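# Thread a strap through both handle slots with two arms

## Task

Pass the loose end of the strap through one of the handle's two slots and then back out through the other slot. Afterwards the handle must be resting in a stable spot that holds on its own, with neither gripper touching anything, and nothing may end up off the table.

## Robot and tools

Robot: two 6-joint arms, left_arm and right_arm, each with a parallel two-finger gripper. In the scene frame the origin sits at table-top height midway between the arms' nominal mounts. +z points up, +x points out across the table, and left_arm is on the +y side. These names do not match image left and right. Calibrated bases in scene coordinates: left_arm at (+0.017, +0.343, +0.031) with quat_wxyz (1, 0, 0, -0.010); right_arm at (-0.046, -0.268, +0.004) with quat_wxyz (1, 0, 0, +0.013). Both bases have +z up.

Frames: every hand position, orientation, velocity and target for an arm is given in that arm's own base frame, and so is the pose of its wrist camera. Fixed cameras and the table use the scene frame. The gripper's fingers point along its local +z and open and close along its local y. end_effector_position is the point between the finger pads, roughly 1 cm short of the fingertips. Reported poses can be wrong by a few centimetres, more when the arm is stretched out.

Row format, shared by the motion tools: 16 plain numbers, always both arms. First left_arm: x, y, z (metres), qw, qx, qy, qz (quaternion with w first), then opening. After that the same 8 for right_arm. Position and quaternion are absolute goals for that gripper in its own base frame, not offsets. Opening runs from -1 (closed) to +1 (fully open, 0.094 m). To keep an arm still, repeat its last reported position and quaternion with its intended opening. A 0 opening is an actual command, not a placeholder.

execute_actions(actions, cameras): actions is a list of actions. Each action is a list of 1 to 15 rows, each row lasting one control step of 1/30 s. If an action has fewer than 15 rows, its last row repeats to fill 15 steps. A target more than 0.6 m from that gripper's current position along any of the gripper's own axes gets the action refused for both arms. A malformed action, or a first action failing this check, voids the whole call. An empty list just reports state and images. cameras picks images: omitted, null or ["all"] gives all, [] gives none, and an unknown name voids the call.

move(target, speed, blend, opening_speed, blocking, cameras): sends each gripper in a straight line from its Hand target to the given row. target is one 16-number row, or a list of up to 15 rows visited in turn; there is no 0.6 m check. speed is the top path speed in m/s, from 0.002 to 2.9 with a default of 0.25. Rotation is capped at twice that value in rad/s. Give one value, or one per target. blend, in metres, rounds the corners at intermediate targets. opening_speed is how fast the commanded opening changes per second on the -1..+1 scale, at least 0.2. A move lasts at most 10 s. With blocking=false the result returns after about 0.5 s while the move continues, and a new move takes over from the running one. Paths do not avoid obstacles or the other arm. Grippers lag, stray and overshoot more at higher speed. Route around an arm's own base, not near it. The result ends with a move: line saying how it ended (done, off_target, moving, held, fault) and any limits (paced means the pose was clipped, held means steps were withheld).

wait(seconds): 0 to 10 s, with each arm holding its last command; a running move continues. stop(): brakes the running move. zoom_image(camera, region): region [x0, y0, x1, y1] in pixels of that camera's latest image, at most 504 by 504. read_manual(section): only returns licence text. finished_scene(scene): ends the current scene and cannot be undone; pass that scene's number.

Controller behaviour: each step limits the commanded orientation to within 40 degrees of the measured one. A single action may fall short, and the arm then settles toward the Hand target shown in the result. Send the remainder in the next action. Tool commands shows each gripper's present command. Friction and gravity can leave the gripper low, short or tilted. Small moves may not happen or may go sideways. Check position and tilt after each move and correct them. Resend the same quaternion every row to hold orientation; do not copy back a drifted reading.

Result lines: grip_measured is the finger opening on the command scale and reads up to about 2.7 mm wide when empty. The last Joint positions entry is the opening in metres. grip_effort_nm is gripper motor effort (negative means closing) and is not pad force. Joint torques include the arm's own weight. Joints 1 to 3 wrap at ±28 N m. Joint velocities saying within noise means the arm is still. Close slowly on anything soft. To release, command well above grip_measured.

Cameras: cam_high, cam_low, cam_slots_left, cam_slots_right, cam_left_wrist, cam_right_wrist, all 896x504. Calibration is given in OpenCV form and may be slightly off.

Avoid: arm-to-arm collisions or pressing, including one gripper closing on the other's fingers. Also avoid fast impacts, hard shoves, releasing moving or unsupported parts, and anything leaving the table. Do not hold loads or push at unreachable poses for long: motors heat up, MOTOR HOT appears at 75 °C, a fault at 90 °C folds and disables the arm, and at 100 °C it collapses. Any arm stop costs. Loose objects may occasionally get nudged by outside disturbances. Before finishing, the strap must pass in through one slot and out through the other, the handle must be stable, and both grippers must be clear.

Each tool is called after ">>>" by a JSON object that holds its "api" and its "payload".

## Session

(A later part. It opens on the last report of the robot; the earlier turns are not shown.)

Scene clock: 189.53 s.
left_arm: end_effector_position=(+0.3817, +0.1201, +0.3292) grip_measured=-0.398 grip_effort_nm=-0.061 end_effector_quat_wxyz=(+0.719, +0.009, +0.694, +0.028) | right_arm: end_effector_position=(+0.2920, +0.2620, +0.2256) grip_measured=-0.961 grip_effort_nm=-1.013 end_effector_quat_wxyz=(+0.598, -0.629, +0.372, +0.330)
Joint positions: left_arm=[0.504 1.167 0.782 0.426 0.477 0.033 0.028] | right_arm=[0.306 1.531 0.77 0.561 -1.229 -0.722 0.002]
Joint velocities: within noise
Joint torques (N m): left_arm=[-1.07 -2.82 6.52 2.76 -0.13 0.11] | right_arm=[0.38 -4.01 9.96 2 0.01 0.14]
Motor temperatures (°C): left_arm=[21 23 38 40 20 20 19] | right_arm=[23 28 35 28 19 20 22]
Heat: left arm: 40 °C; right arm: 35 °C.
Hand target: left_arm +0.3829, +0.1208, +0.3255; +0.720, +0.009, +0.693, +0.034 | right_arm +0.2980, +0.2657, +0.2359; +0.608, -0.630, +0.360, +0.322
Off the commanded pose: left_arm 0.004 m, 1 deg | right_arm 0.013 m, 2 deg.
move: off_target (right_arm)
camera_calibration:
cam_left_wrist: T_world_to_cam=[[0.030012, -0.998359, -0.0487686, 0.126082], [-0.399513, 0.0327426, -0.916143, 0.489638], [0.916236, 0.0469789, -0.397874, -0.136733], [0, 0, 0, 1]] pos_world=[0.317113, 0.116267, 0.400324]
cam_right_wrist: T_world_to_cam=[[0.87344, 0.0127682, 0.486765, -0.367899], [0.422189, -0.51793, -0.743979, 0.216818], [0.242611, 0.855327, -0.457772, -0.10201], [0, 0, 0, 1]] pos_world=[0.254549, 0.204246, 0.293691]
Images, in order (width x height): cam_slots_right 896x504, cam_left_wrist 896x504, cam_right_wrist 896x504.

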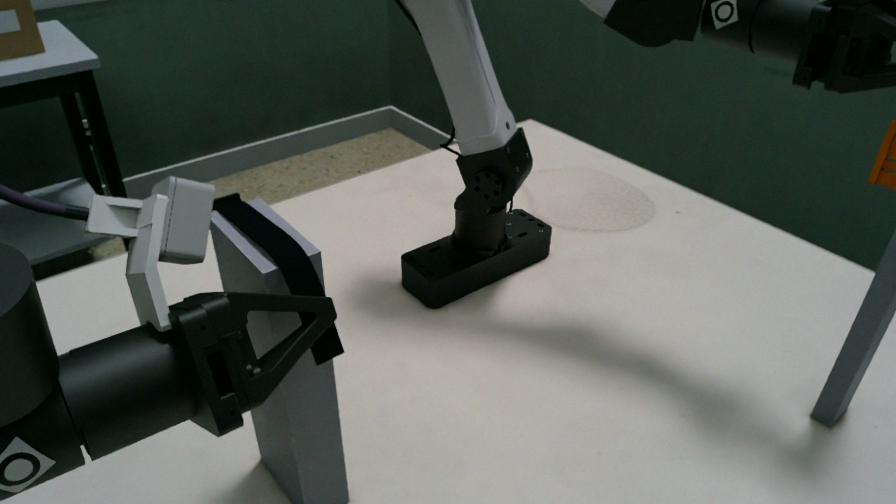

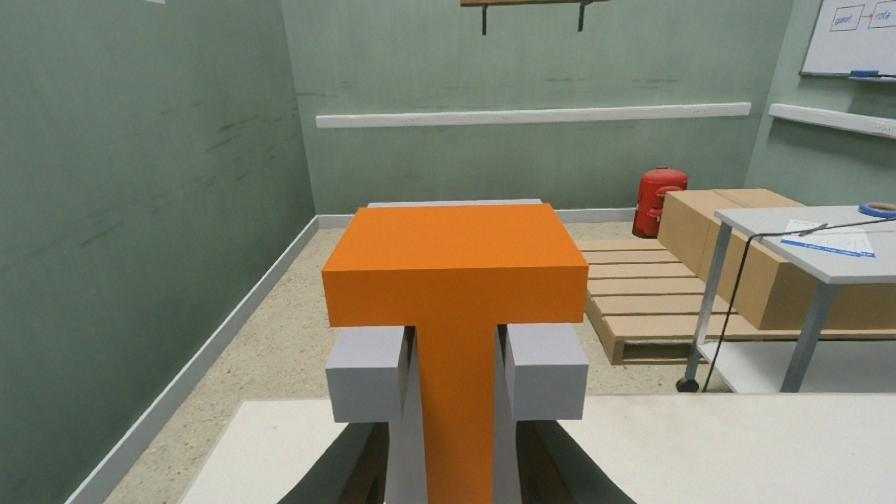

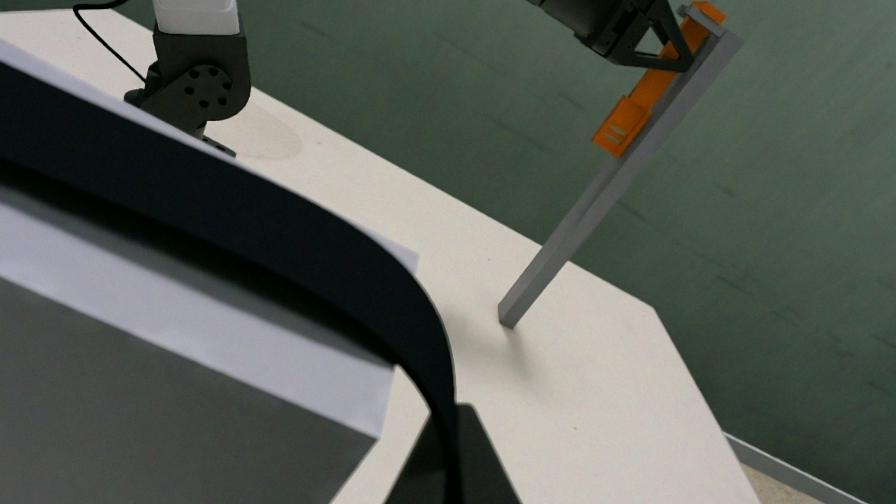

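>>> {"api": "move", "payload": {"target": [[0.383,0.1208,0.3232,0.7206,0.0086,0.6937,0.0344,-0.4,0.312,0.2660,0.2170,0.6086,-0.6295,0.3600,0.3222,-1.0]], "speed": 0.04, "cameras": ["cam_left_wrist","cam_right_wrist","cam_slots_right","cam_high"]}}

>>> {"api": "zoom_image", "payload": {"camera": "cam_slots_right", "region": [190, 150, 380, 390]}}

Scene clock: 195.73 s.
left_arm: end_effector_position=(+0.3814, +0.1200, +0.3278) grip_measured=-0.398 grip_effort_nm=-0.056 end_effector_quat_wxyz=(+0.720, +0.010, +0.693, +0.029) | right_arm: end_effector_position=(+0.3042, +0.2659, +0.2072) grip_measured=-0.961 grip_effort_nm=-1.009 end_effector_quat_wxyz=(+0.596, -0.628, +0.375, +0.332)
Joint positions: left_arm=[0.504 1.167 0.774 0.437 0.477 0.033 0.028] | right_arm=[0.306 1.621 0.78 0.632 -1.229 -0.722 0.002]
Joint velocities: within noise
Joint torques (N m): left_arm=[-1.07 -2.73 6.52 2.78 -0.17 0.15] | right_arm=[-0.8 -4.55 9.48 2.01 -0.13 0.05]
Motor temperatures (°C): left_arm=[21 23 38 41 20 20 19] | right_arm=[23 27 35 28 19 20 23]
Heat: left arm: 41 °C; right arm: 35 °C.
Hand target: left_arm +0.3829, +0.1208, +0.3233; +0.720, +0.009, +0.693, +0.034 | right_arm +0.3115, +0.2658, +0.2169; +0.608, -0.630, +0.360, +0.322
Off the commanded pose: left_arm 0.005 m, 1 deg | right_arm 0.013 m, 3 deg.
move: off_target (right_arm)
camera_calibration:
cam_left_wrist: T_world_to_cam=[[0.0301223, -0.998295, -0.0499972, 0.126271], [-0.397381, 0.0339366, -0.917026, 0.487612], [0.917159, 0.0474908, -0.395681, -0.138087], [0, 0, 0, 1]] pos_world=[0.316612, 0.116066, 0.398828]
cam_right_wrist: T_world_to_cam=[[0.877455, 0.0137972, 0.479461, -0.369653], [0.415822, -0.520135, -0.746024, 0.202819], [0.239091, 0.853973, -0.462132, -0.114355], [0, 0, 0, 1]] pos_world=[0.267358, 0.20825, 0.275695]
Images, in order (width x height): cam_high 896x504, cam_slots_right 896x504, cam_left_wrist 896x504, cam_right_wrist 896x504.

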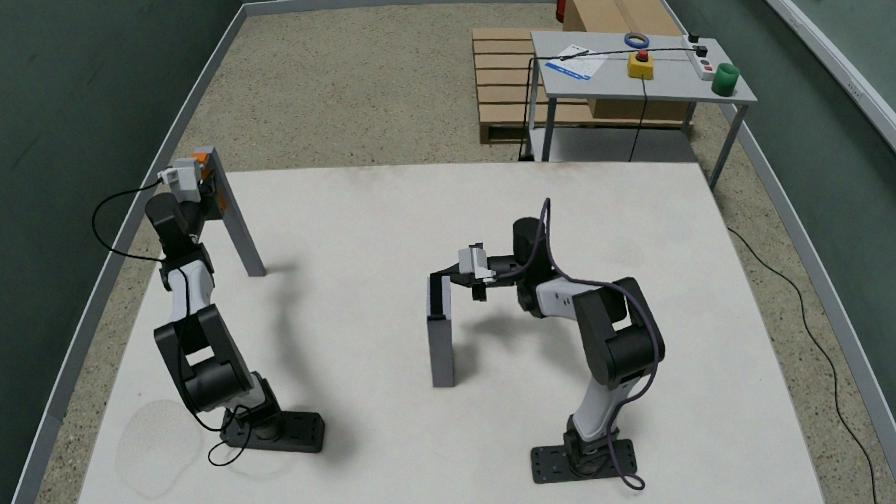

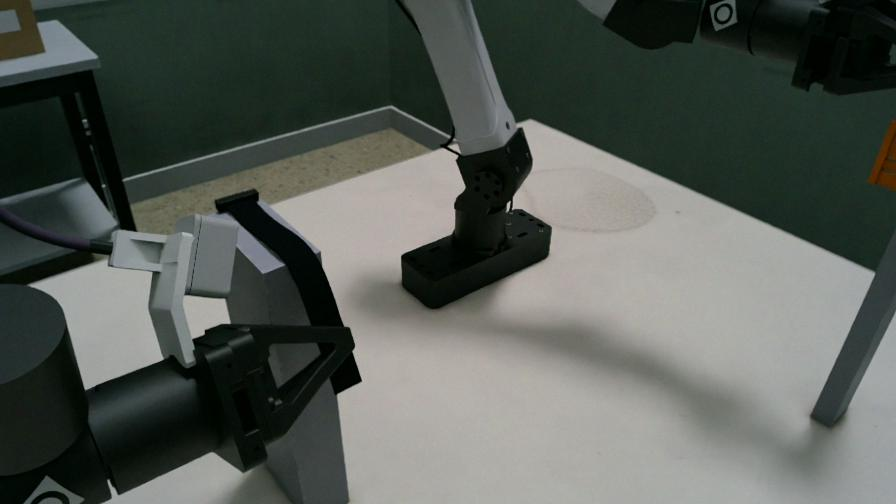

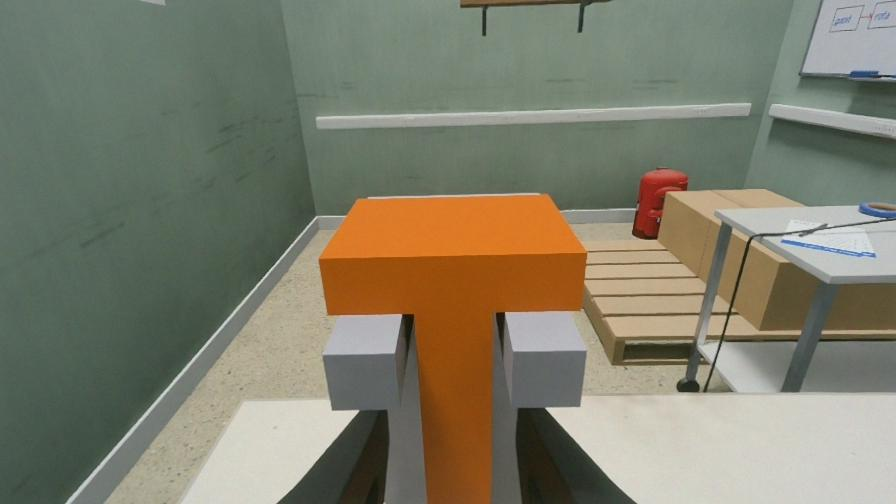

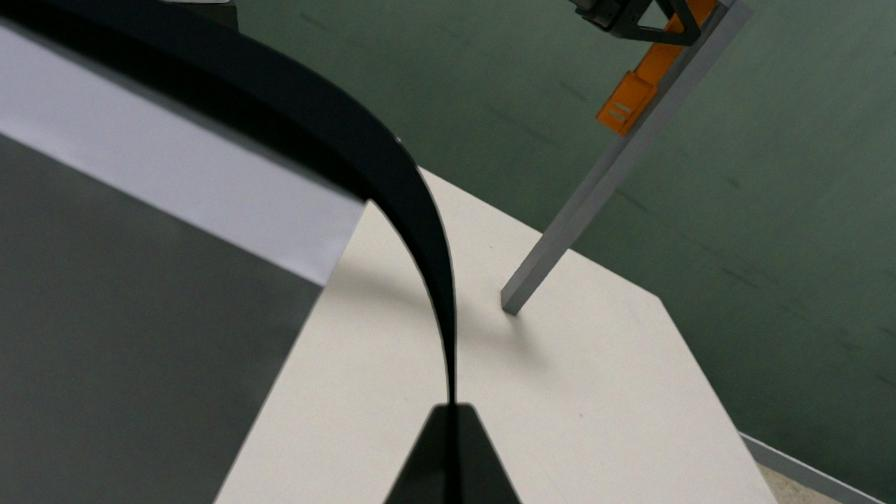

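Scaled by 2.100 from the camera's 896x504 image, which has a finer 1280x720 frame.

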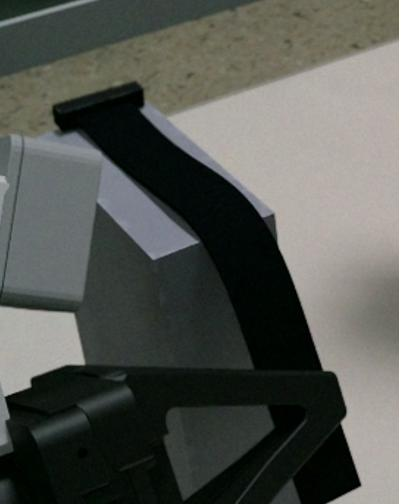

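>>> {"api": "move", "payload": {"target": [[0.383,0.1208,0.3225,0.7206,0.0086,0.6937,0.0344,-0.9,0.312,0.2660,0.2170,0.6086,-0.6295,0.3600,0.3222,-0.80],[0.383,0.1208,0.3225,0.7206,0.0086,0.6937,0.0344,-0.9,0.3035,0.2660,0.2350,0.6086,-0.6295,0.3600,0.3222,-0.80]], "speed": [0.04,0.03], "opening_speed": 0.4, "cameras": ["cam_left_wrist","cam_right_wrist","cam_slots_right"]}}

>>> {"api": "zoom_image", "payload": {"camera": "cam_slots_right", "region": [190, 150, 380, 390]}}

Scene clock: 205.87 s.
left_arm: end_effector_position=(+0.3813, +0.1200, +0.3288) grip_measured=-0.811 grip_effort_nm=-0.994 end_effector_quat_wxyz=(+0.722, +0.010, +0.692, +0.029) | right_arm: end_effector_position=(+0.3014, +0.2650, +0.2131) grip_measured=-0.801 grip_effort_nm=0.090 end_effector_quat_wxyz=(+0.596, -0.628, +0.374, +0.332)
Joint positions: left_arm=[0.504 1.167 0.774 0.442 0.477 0.033 0.009] | right_arm=[0.306 1.597 0.78 0.611 -1.229 -0.719 0.009]
Joint velocities: within noise
Joint torques (N m): left_arm=[-0.99 -2.63 6.31 2.75 -0.16 0.14] | right_arm=[-0.1 -7.88 10.03 1.63 -0.03 0.16]
Motor temperatures (°C): left_arm=[21 23 37 41 20 20 19] | right_arm=[23 27 36 29 19 20 23]
Heat: left arm: 41 °C; right arm: 36 °C.
Hand target: left_arm +0.3829, +0.1207, +0.3226; +0.720, +0.009, +0.693, +0.034 | right_arm +0.3028, +0.2658, +0.2349; +0.609, -0.629, +0.360, +0.322
Off the commanded pose: left_arm 0.007 m, 1 deg | right_arm 0.022 m, 2 deg.
move: off_target (right_arm)
camera_calibration:
cam_left_wrist: T_world_to_cam=[[0.0307419, -0.998174, -0.0519967, 0.126704], [-0.393717, 0.0357225, -0.918537, 0.487383], [0.918717, 0.0487096, -0.3919, -0.139666], [0, 0, 0, 1]] pos_world=[0.31631, 0.115866, 0.399533]
cam_right_wrist: T_world_to_cam=[[0.877205, 0.0130313, 0.479939, -0.369832], [0.416114, -0.519289, -0.74645, 0.207824], [0.2395, 0.8545, -0.460945, -0.110717], [0, 0, 0, 1]] pos_world=[0.264457, 0.207348, 0.281593]
Images, in order (width x height): cam_slots_right 896x504, cam_left_wrist 896x504, cam_right_wrist 896x504.

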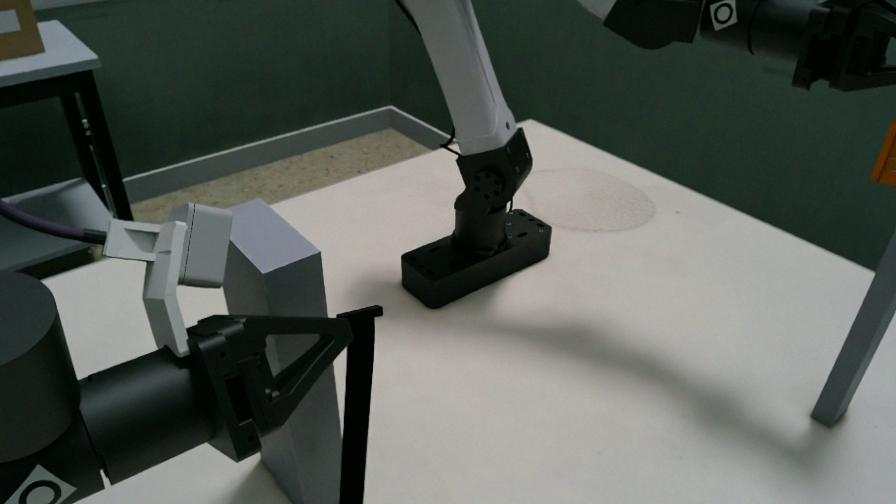

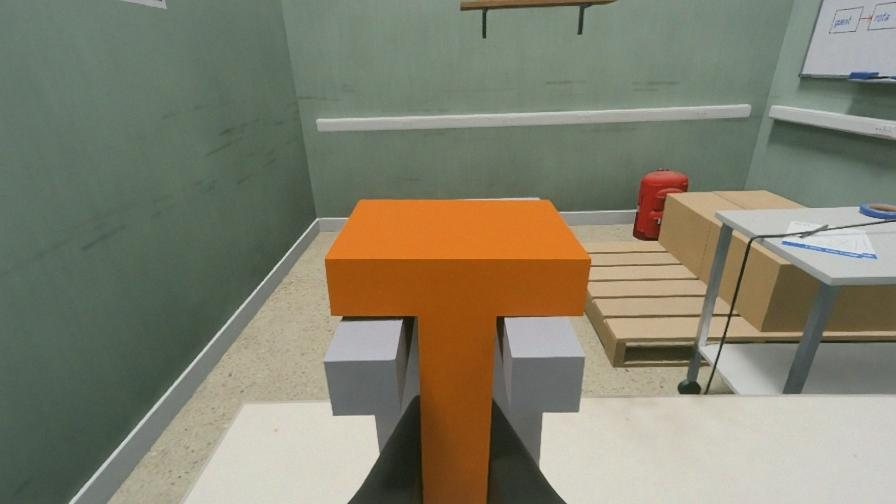

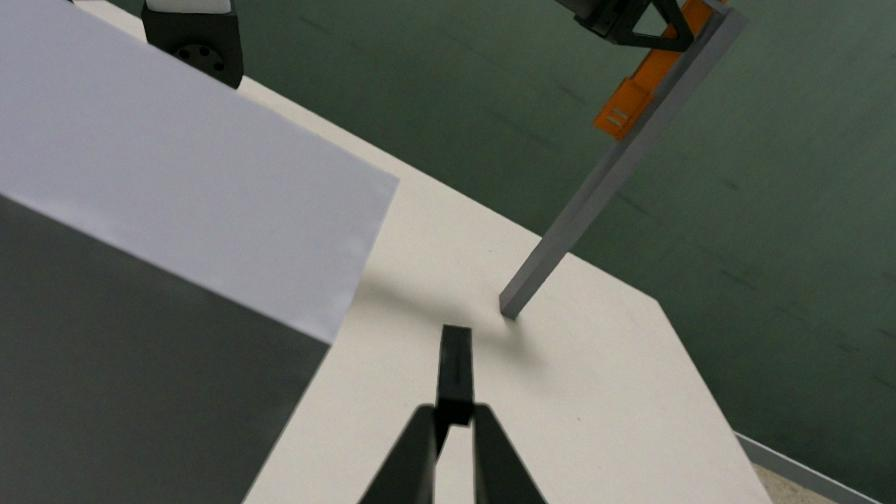

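Scaled by 2.100 from the camera's 896x504 image, which has a finer 1280x720 frame.

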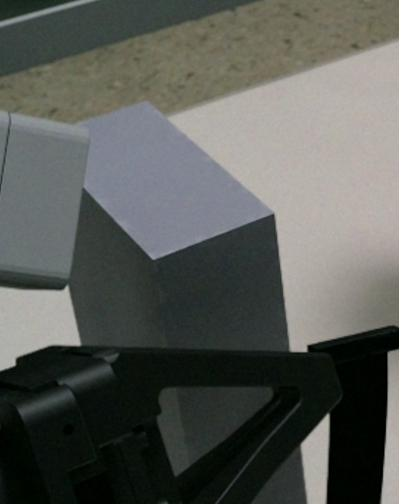

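>>> {"api": "move", "payload": {"target": [0.383,0.1208,0.3225,0.7206,0.0086,0.6937,0.0344,-0.9,0.3014,0.2650,0.2235,0.6086,-0.6295,0.3600,0.3222,-1.0], "speed": 0.04, "opening_speed": 1.0, "cameras": ["cam_right_wrist","cam_slots_right","cam_slots_left"]}}

>>> {"api": "zoom_image", "payload": {"camera": "cam_slots_right", "region": [230, 250, 450, 504]}}

>>> {"api": "zoom_image", "payload": {"camera": "cam_slots_left", "region": [380, 150, 600, 504]}}

Scene clock: 212.33 s.
left_arm: end_effector_position=(+0.3813, +0.1200, +0.3288) grip_measured=-0.811 grip_effort_nm=-1.009 end_effector_quat_wxyz=(+0.722, +0.010, +0.692, +0.029) | right_arm: end_effector_position=(+0.3014, +0.2650, +0.2132) grip_measured=-0.899 grip_effort_nm=-1.013 end_effector_quat_wxyz=(+0.596, -0.628, +0.374, +0.332)
Joint positions: left_arm=[0.504 1.167 0.774 0.442 0.477 0.033 0.009] | right_arm=[0.306 1.597 0.78 0.612 -1.229 -0.719 0.005]
Joint velocities: within noise
Joint torques (N m): left_arm=[-0.98 -2.7 6.13 2.73 -0.15 0.09] | right_arm=[-0.12 -6.56 6.89 2.03 -0.04 0.09]
Motor temperatures (°C): left_arm=[21 23 37 41 20 20 20] | right_arm=[23 28 37 29 19 20 23]
Heat: left arm: 41 °C; right arm: 37 °C.
Hand target: left_arm +0.3829, +0.1207, +0.3226; +0.720, +0.009, +0.693, +0.034 | right_arm +0.3012, +0.2650, +0.2235; +0.608, -0.630, +0.360, +0.322
Off the commanded pose: left_arm 0.007 m, 1 deg | right_arm 0.010 m, 2 deg.
move: done
camera_calibration:
cam_right_wrist: T_world_to_cam=[[0.877011, 0.012952, 0.480296, -0.369864], [0.416412, -0.519184, -0.746358, 0.207698], [0.239695, 0.854565, -0.460723, -0.110845], [0, 0, 0, 1]] pos_world=[0.264456, 0.207348, 0.281592]
Images, in order (width x height): cam_slots_left 896x504, cam_slots_right 896x504, cam_right_wrist 896x504.

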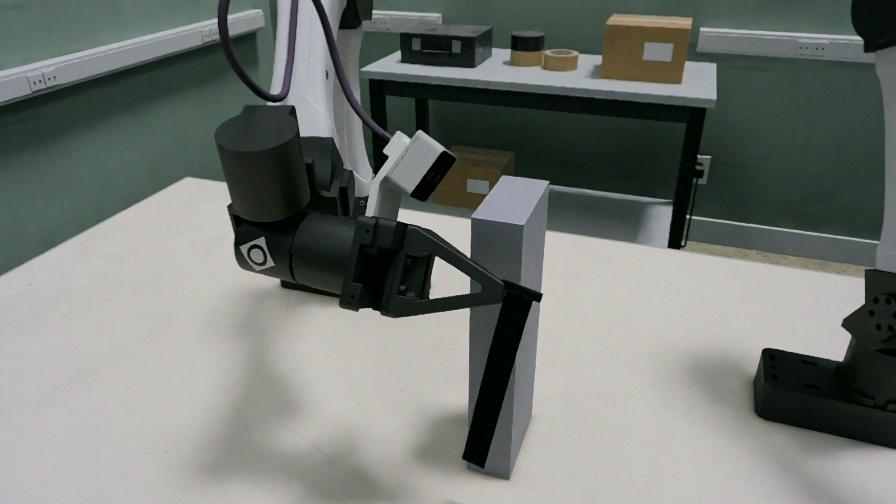

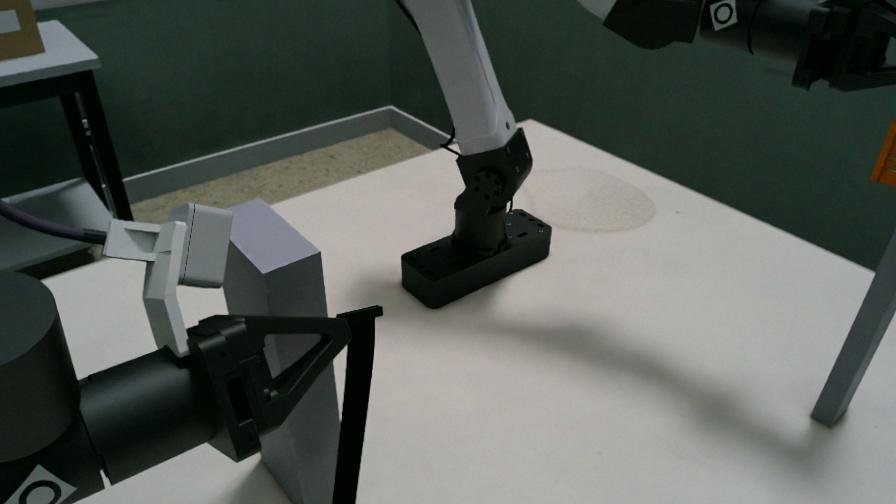

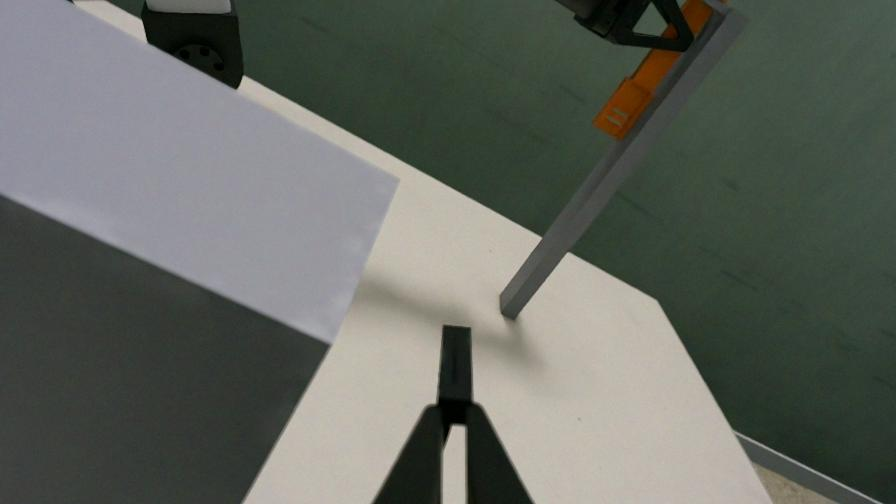

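Scaled by 1.984 from the camera's 896x504 image, which has a finer 1280x720 frame.

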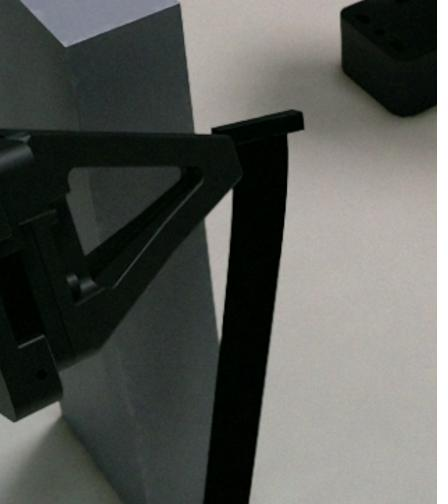

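Scaled by 1.424 from the camera's 896x504 image, which has a finer 1280x720 frame.

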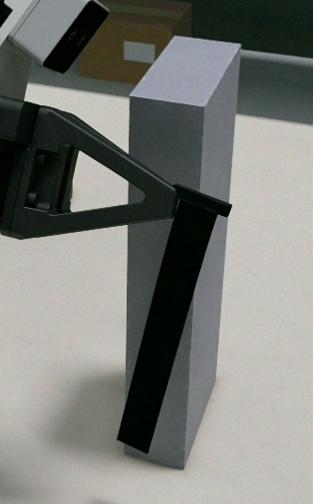

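>>> {"api": "move", "payload": {"target": [[0.383,0.1208,0.350,0.7186,0.0086,0.6957,0.0344,-0.9,0.3300,0.2550,0.3000,0.5924,-0.6149,0.3862,0.3494,-1.0],[0.30,0.1208,0.380,0.7186,0.0086,0.6957,0.0344,-0.9,0.3530,0.2500,0.4200,0.4947,-0.5247,0.5053,0.4742,-1.0]], "speed": [0.07,0.1], "blend": 0.01}}

>>> {"api": "zoom_image", "payload": {"camera": "cam_low", "region": [560, 0, 760, 200]}}

>>> {"api": "zoom_image", "payload": {"camera": "cam_slots_right", "region": [200, 0, 600, 350]}}

Scene clock: 344.33 s.
left_arm: end_effector_position=(+0.3032, +0.1238, +0.3641) grip_measured=-0.811 grip_effort_nm=-0.999 end_effector_quat_wxyz=(+0.708, -0.002, +0.705, +0.030) | right_arm: end_effector_position=(+0.3518, +0.2513, +0.4126) grip_measured=-0.900 grip_effort_nm=-1.013 end_effector_quat_wxyz=(+0.489, -0.516, +0.517, +0.477)
Joint positions: left_arm=[0.723 0.887 0.824 0.069 0.679 0.035 0.009] | right_arm=[0.225 1.663 1.696 -0.309 -1.324 -0.28 0.005]
Joint velocities: within noise
Joint torques (N m): left_arm=[-0.01 -1.99 10.67 2.43 0.13 -0.02] | right_arm=[-0.68 -5.31 10.5 1.63 -0.29 -0.16]
Motor temperatures (°C): left_arm=[21 23 35 43 20 20 22] | right_arm=[23 31 35 32 19 20 25]
Heat: left arm: 43 °C; right arm: 35 °C.
Hand target: left_arm +0.2998, +0.1206, +0.3797; +0.718, +0.009, +0.695, +0.035 | right_arm +0.3528, +0.2500, +0.4198; +0.496, -0.524, +0.505, +0.474
Off the commanded pose: left_arm 0.016 m, 2 deg | right_arm 0.008 m, 2 deg.
move: off_target (left_arm)
camera_calibration:
cam_left_wrist: T_world_to_cam=[[0.0470674, -0.998257, -0.0355988, 0.123812], [-0.428218, 0.0120328, -0.903595, 0.49685], [0.902449, 0.0577739, -0.426905, -0.037657], [0, 0, 0, 1]] pos_world=[0.240916, 0.119793, 0.437283]
cam_right_wrist: T_world_to_cam=[[0.999903, -0.00816121, -0.0112797, -0.344827], [-0.0138687, -0.512718, -0.858445, 0.524537], [0.00122266, 0.858519, -0.512781, 0.0850306], [0, 0, 0, 1]] pos_world=[0.351964, 0.193125, 0.489998]

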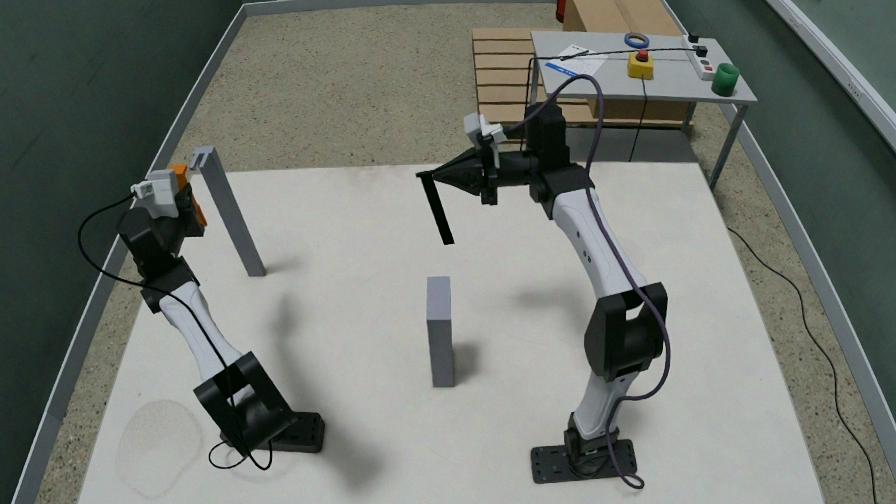

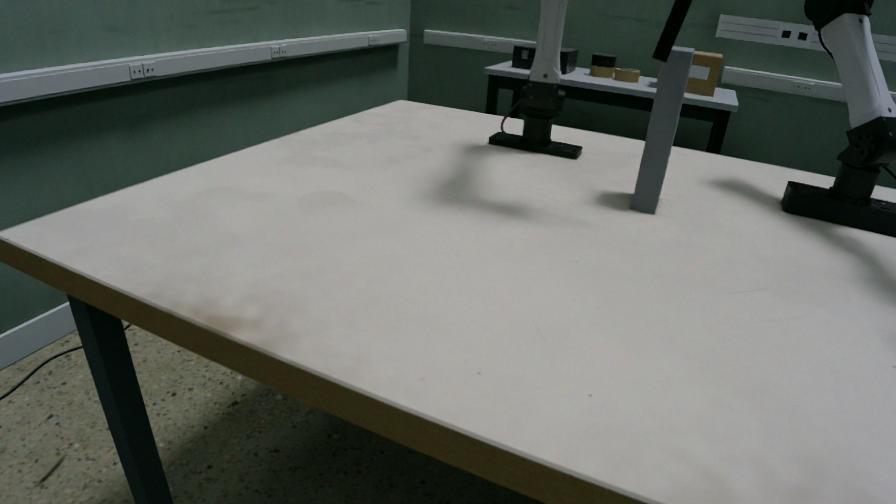

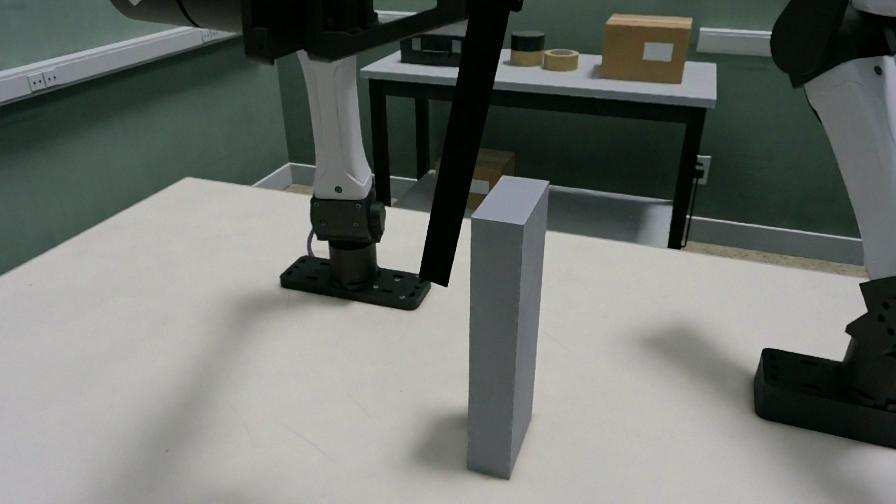

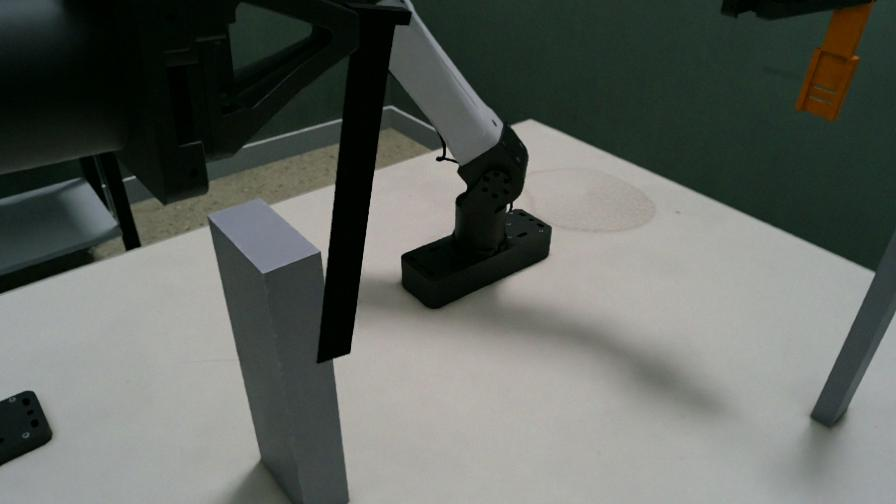

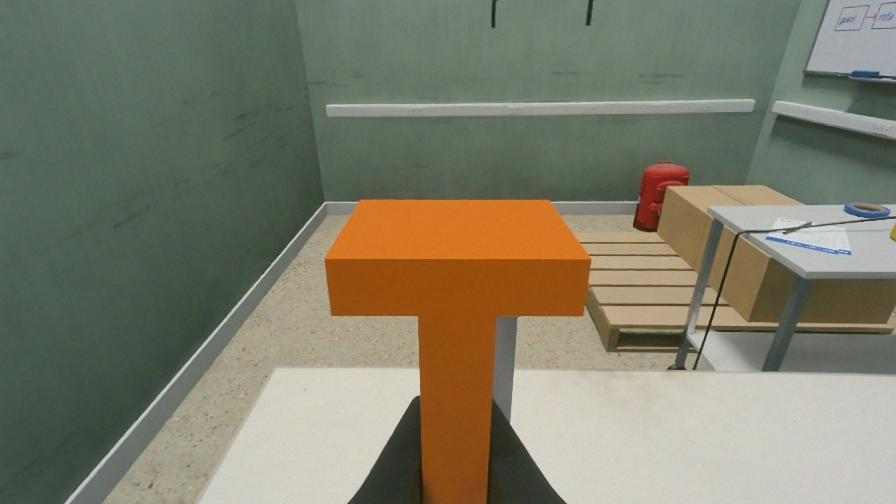

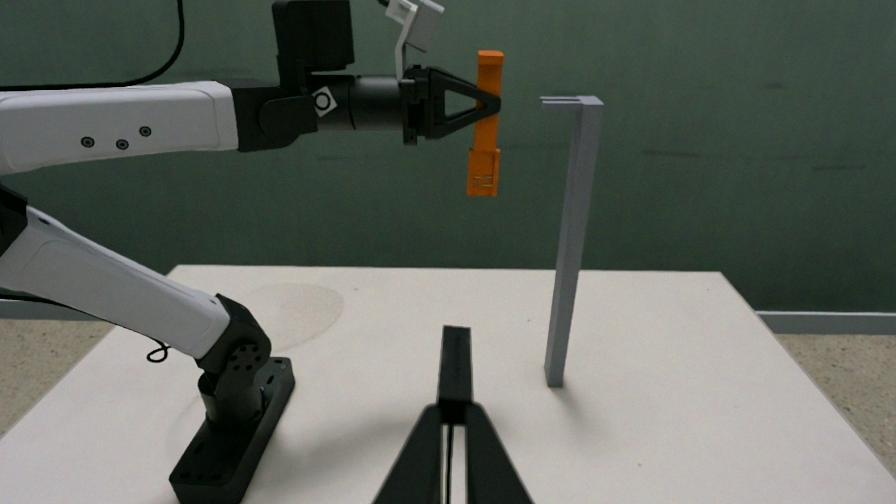

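Scaled by 2.520 from the camera's 896x504 image, which has a finer 1280x720 frame.

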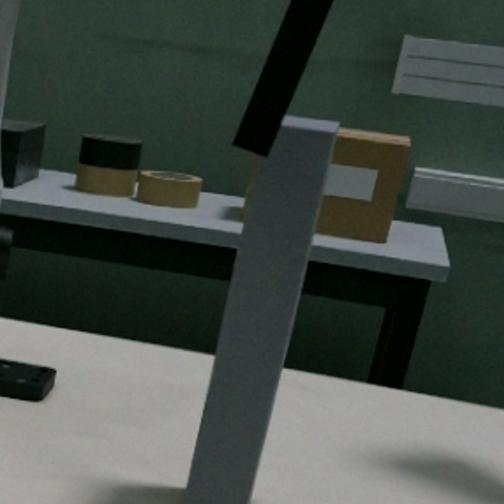

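Scaled by 1.260 from the camera's 896x504 image, which has a finer 1280x720 frame.

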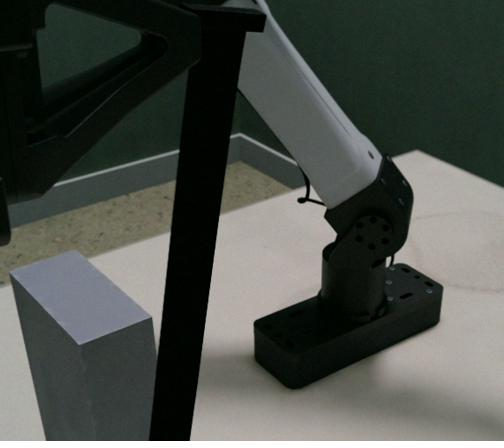

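>>> {"api": "move", "payload": {"target": [[0.34,0.02,0.37,0.6533,0.2706,0.6533,-0.2706,-0.9,0.3530,0.2500,0.4450,0.5344,-0.4843,0.4665,0.5124,-1.0],[0.38,-0.08,0.36,0.4963,0.5037,0.4963,-0.5037,-0.9,0.3530,0.2500,0.4450,0.5344,-0.4843,0.4665,0.5124,-1.0],[0.395,-0.15,0.26,0,0,0.7019,-0.7123,-0.9,0.3530,0.2500,0.4450,0.5344,-0.4843,0.4665,0.5124,-1.0]], "speed": 0.15, "blend": 0.03}}

Scene clock: 371.77 s.
left_arm: end_effector_position=(+0.3956, -0.1412, +0.2676) grip_measured=-0.811 grip_effort_nm=-0.994 end_effector_quat_wxyz=(+0.111, +0.040, +0.710, -0.695) | right_arm: end_effector_position=(+0.3545, +0.2524, +0.4410) grip_measured=-0.900 grip_effort_nm=-1.013 end_effector_quat_wxyz=(+0.523, -0.483, +0.474, +0.519)
Joint positions: left_arm=[0.079 1.762 1.227 0.119 1.545 -0.94 0.009] | right_arm=[0.225 1.663 1.516 0.518 -1.336 0.349 0.005]
Joint velocities: within noise
Joint torques (N m): left_arm=[-0.2 -8.14 8.25 1.82 0.44 -0.03] | right_arm=[-0.55 -7.02 5.98 1.77 0.39 0.03]
Motor temperatures (°C): left_arm=[22 23 37 42 20 20 22] | right_arm=[23 31 35 31 19 20 25]
Heat: left arm: 42 °C; right arm: 35 °C.
Hand target: left_arm +0.3930, -0.1408, +0.2737; +0.106, +0.045, +0.707, -0.698 | right_arm +0.3529, +0.2501, +0.4450; +0.534, -0.485, +0.467, +0.512
Off the commanded pose: left_arm 0.012 m, 14 deg | right_arm 0.005 m, 2 deg.
joint sent to its limit (left arm) — joint 5 (wrist yaw), upper limit.
move: off_target (left_arm; path cut at 10 s); path passed 2 of 3 targets
camera_calibration:
cam_left_wrist: T_world_to_cam=[[-0.207716, -0.03409, 0.977595, -0.182589], [-0.921736, 0.341421, -0.183942, 0.501568], [-0.327501, -0.939292, -0.102341, 0.111986], [0, 0, 0, 1]] pos_world=[0.461062, -0.0722833, 0.282218]
cam_right_wrist: T_world_to_cam=[[0.999881, 0.0120157, -0.00970019, -0.352928], [-0.00444158, -0.377838, -0.925861, 0.541775], [-0.0147899, 0.925794, -0.37774, 0.0277781], [0, 0, 0, 1]] pos_world=[0.355703, 0.183227, 0.508678]

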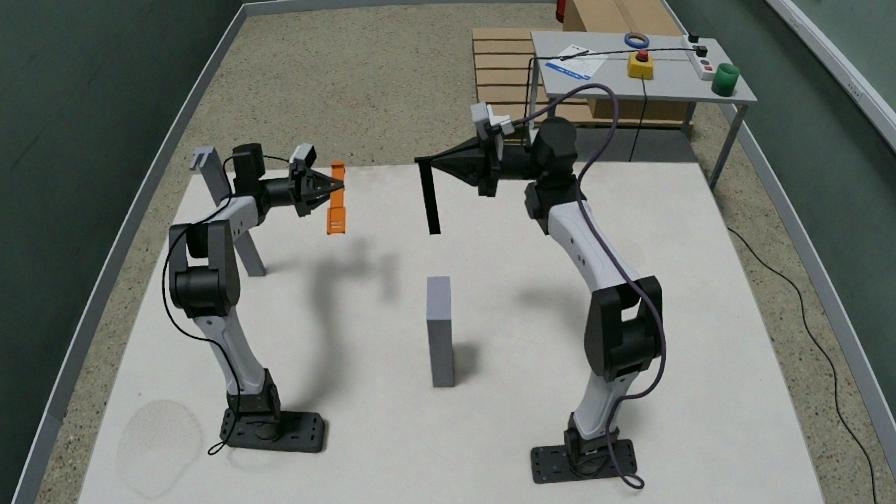

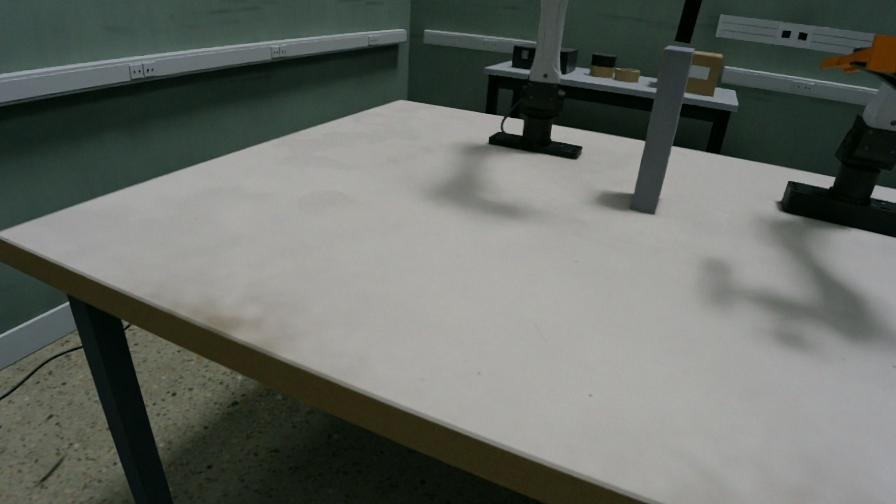

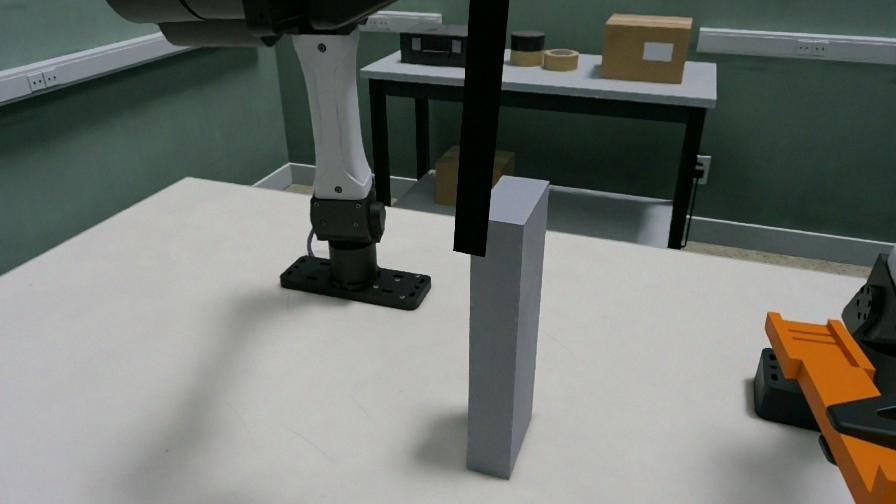

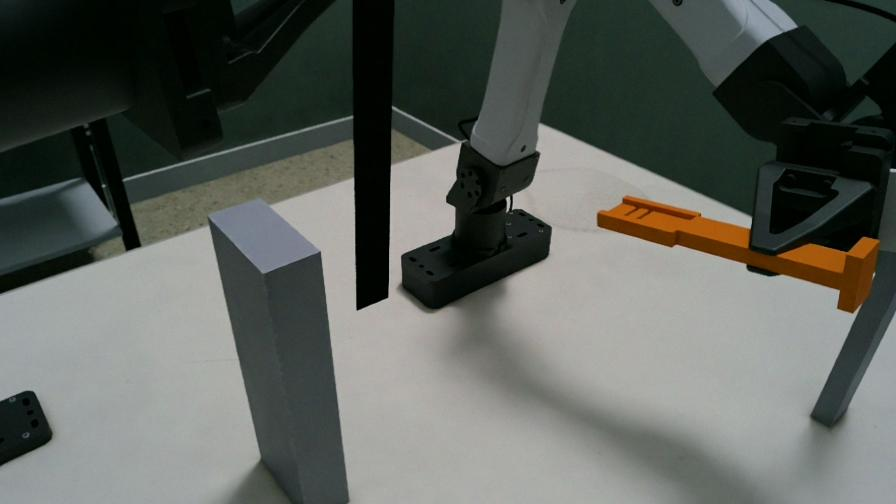

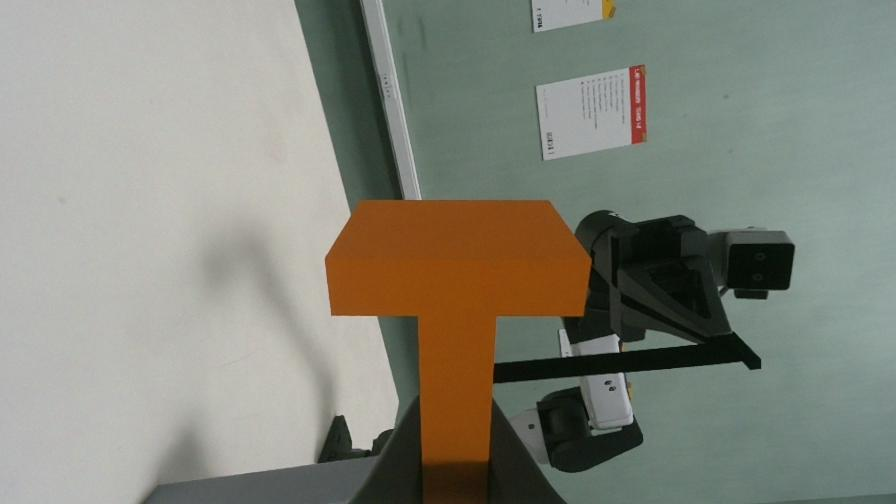

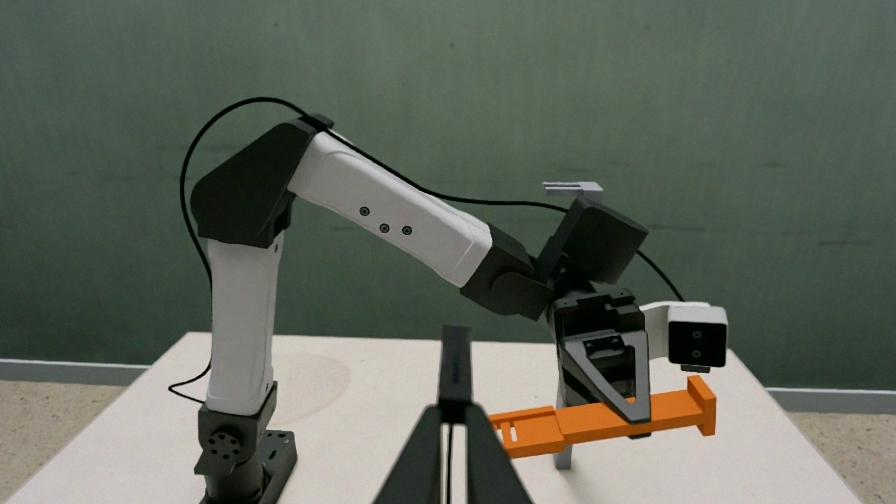

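>>> {"api": "zoom_image", "payload": {"camera": "cam_low", "region": [600, 0, 760, 120]}}

>>> {"api": "zoom_image", "payload": {"camera": "cam_high", "region": [400, 130, 500, 250]}}

Scaled by 3.150 from the camera's 896x504 image, which has a finer 1280x720 frame.

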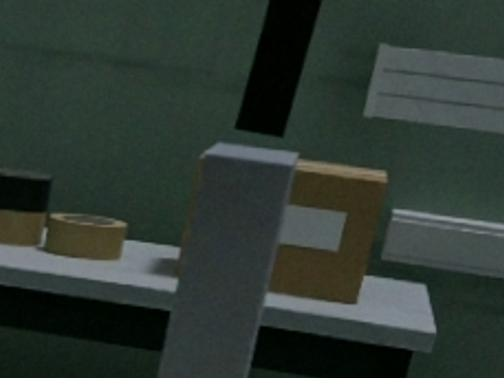

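Scaled by 4.200 from the camera's 896x504 image, which has a finer 1280x720 frame.

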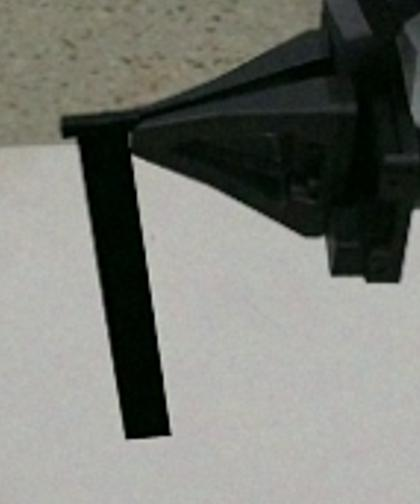

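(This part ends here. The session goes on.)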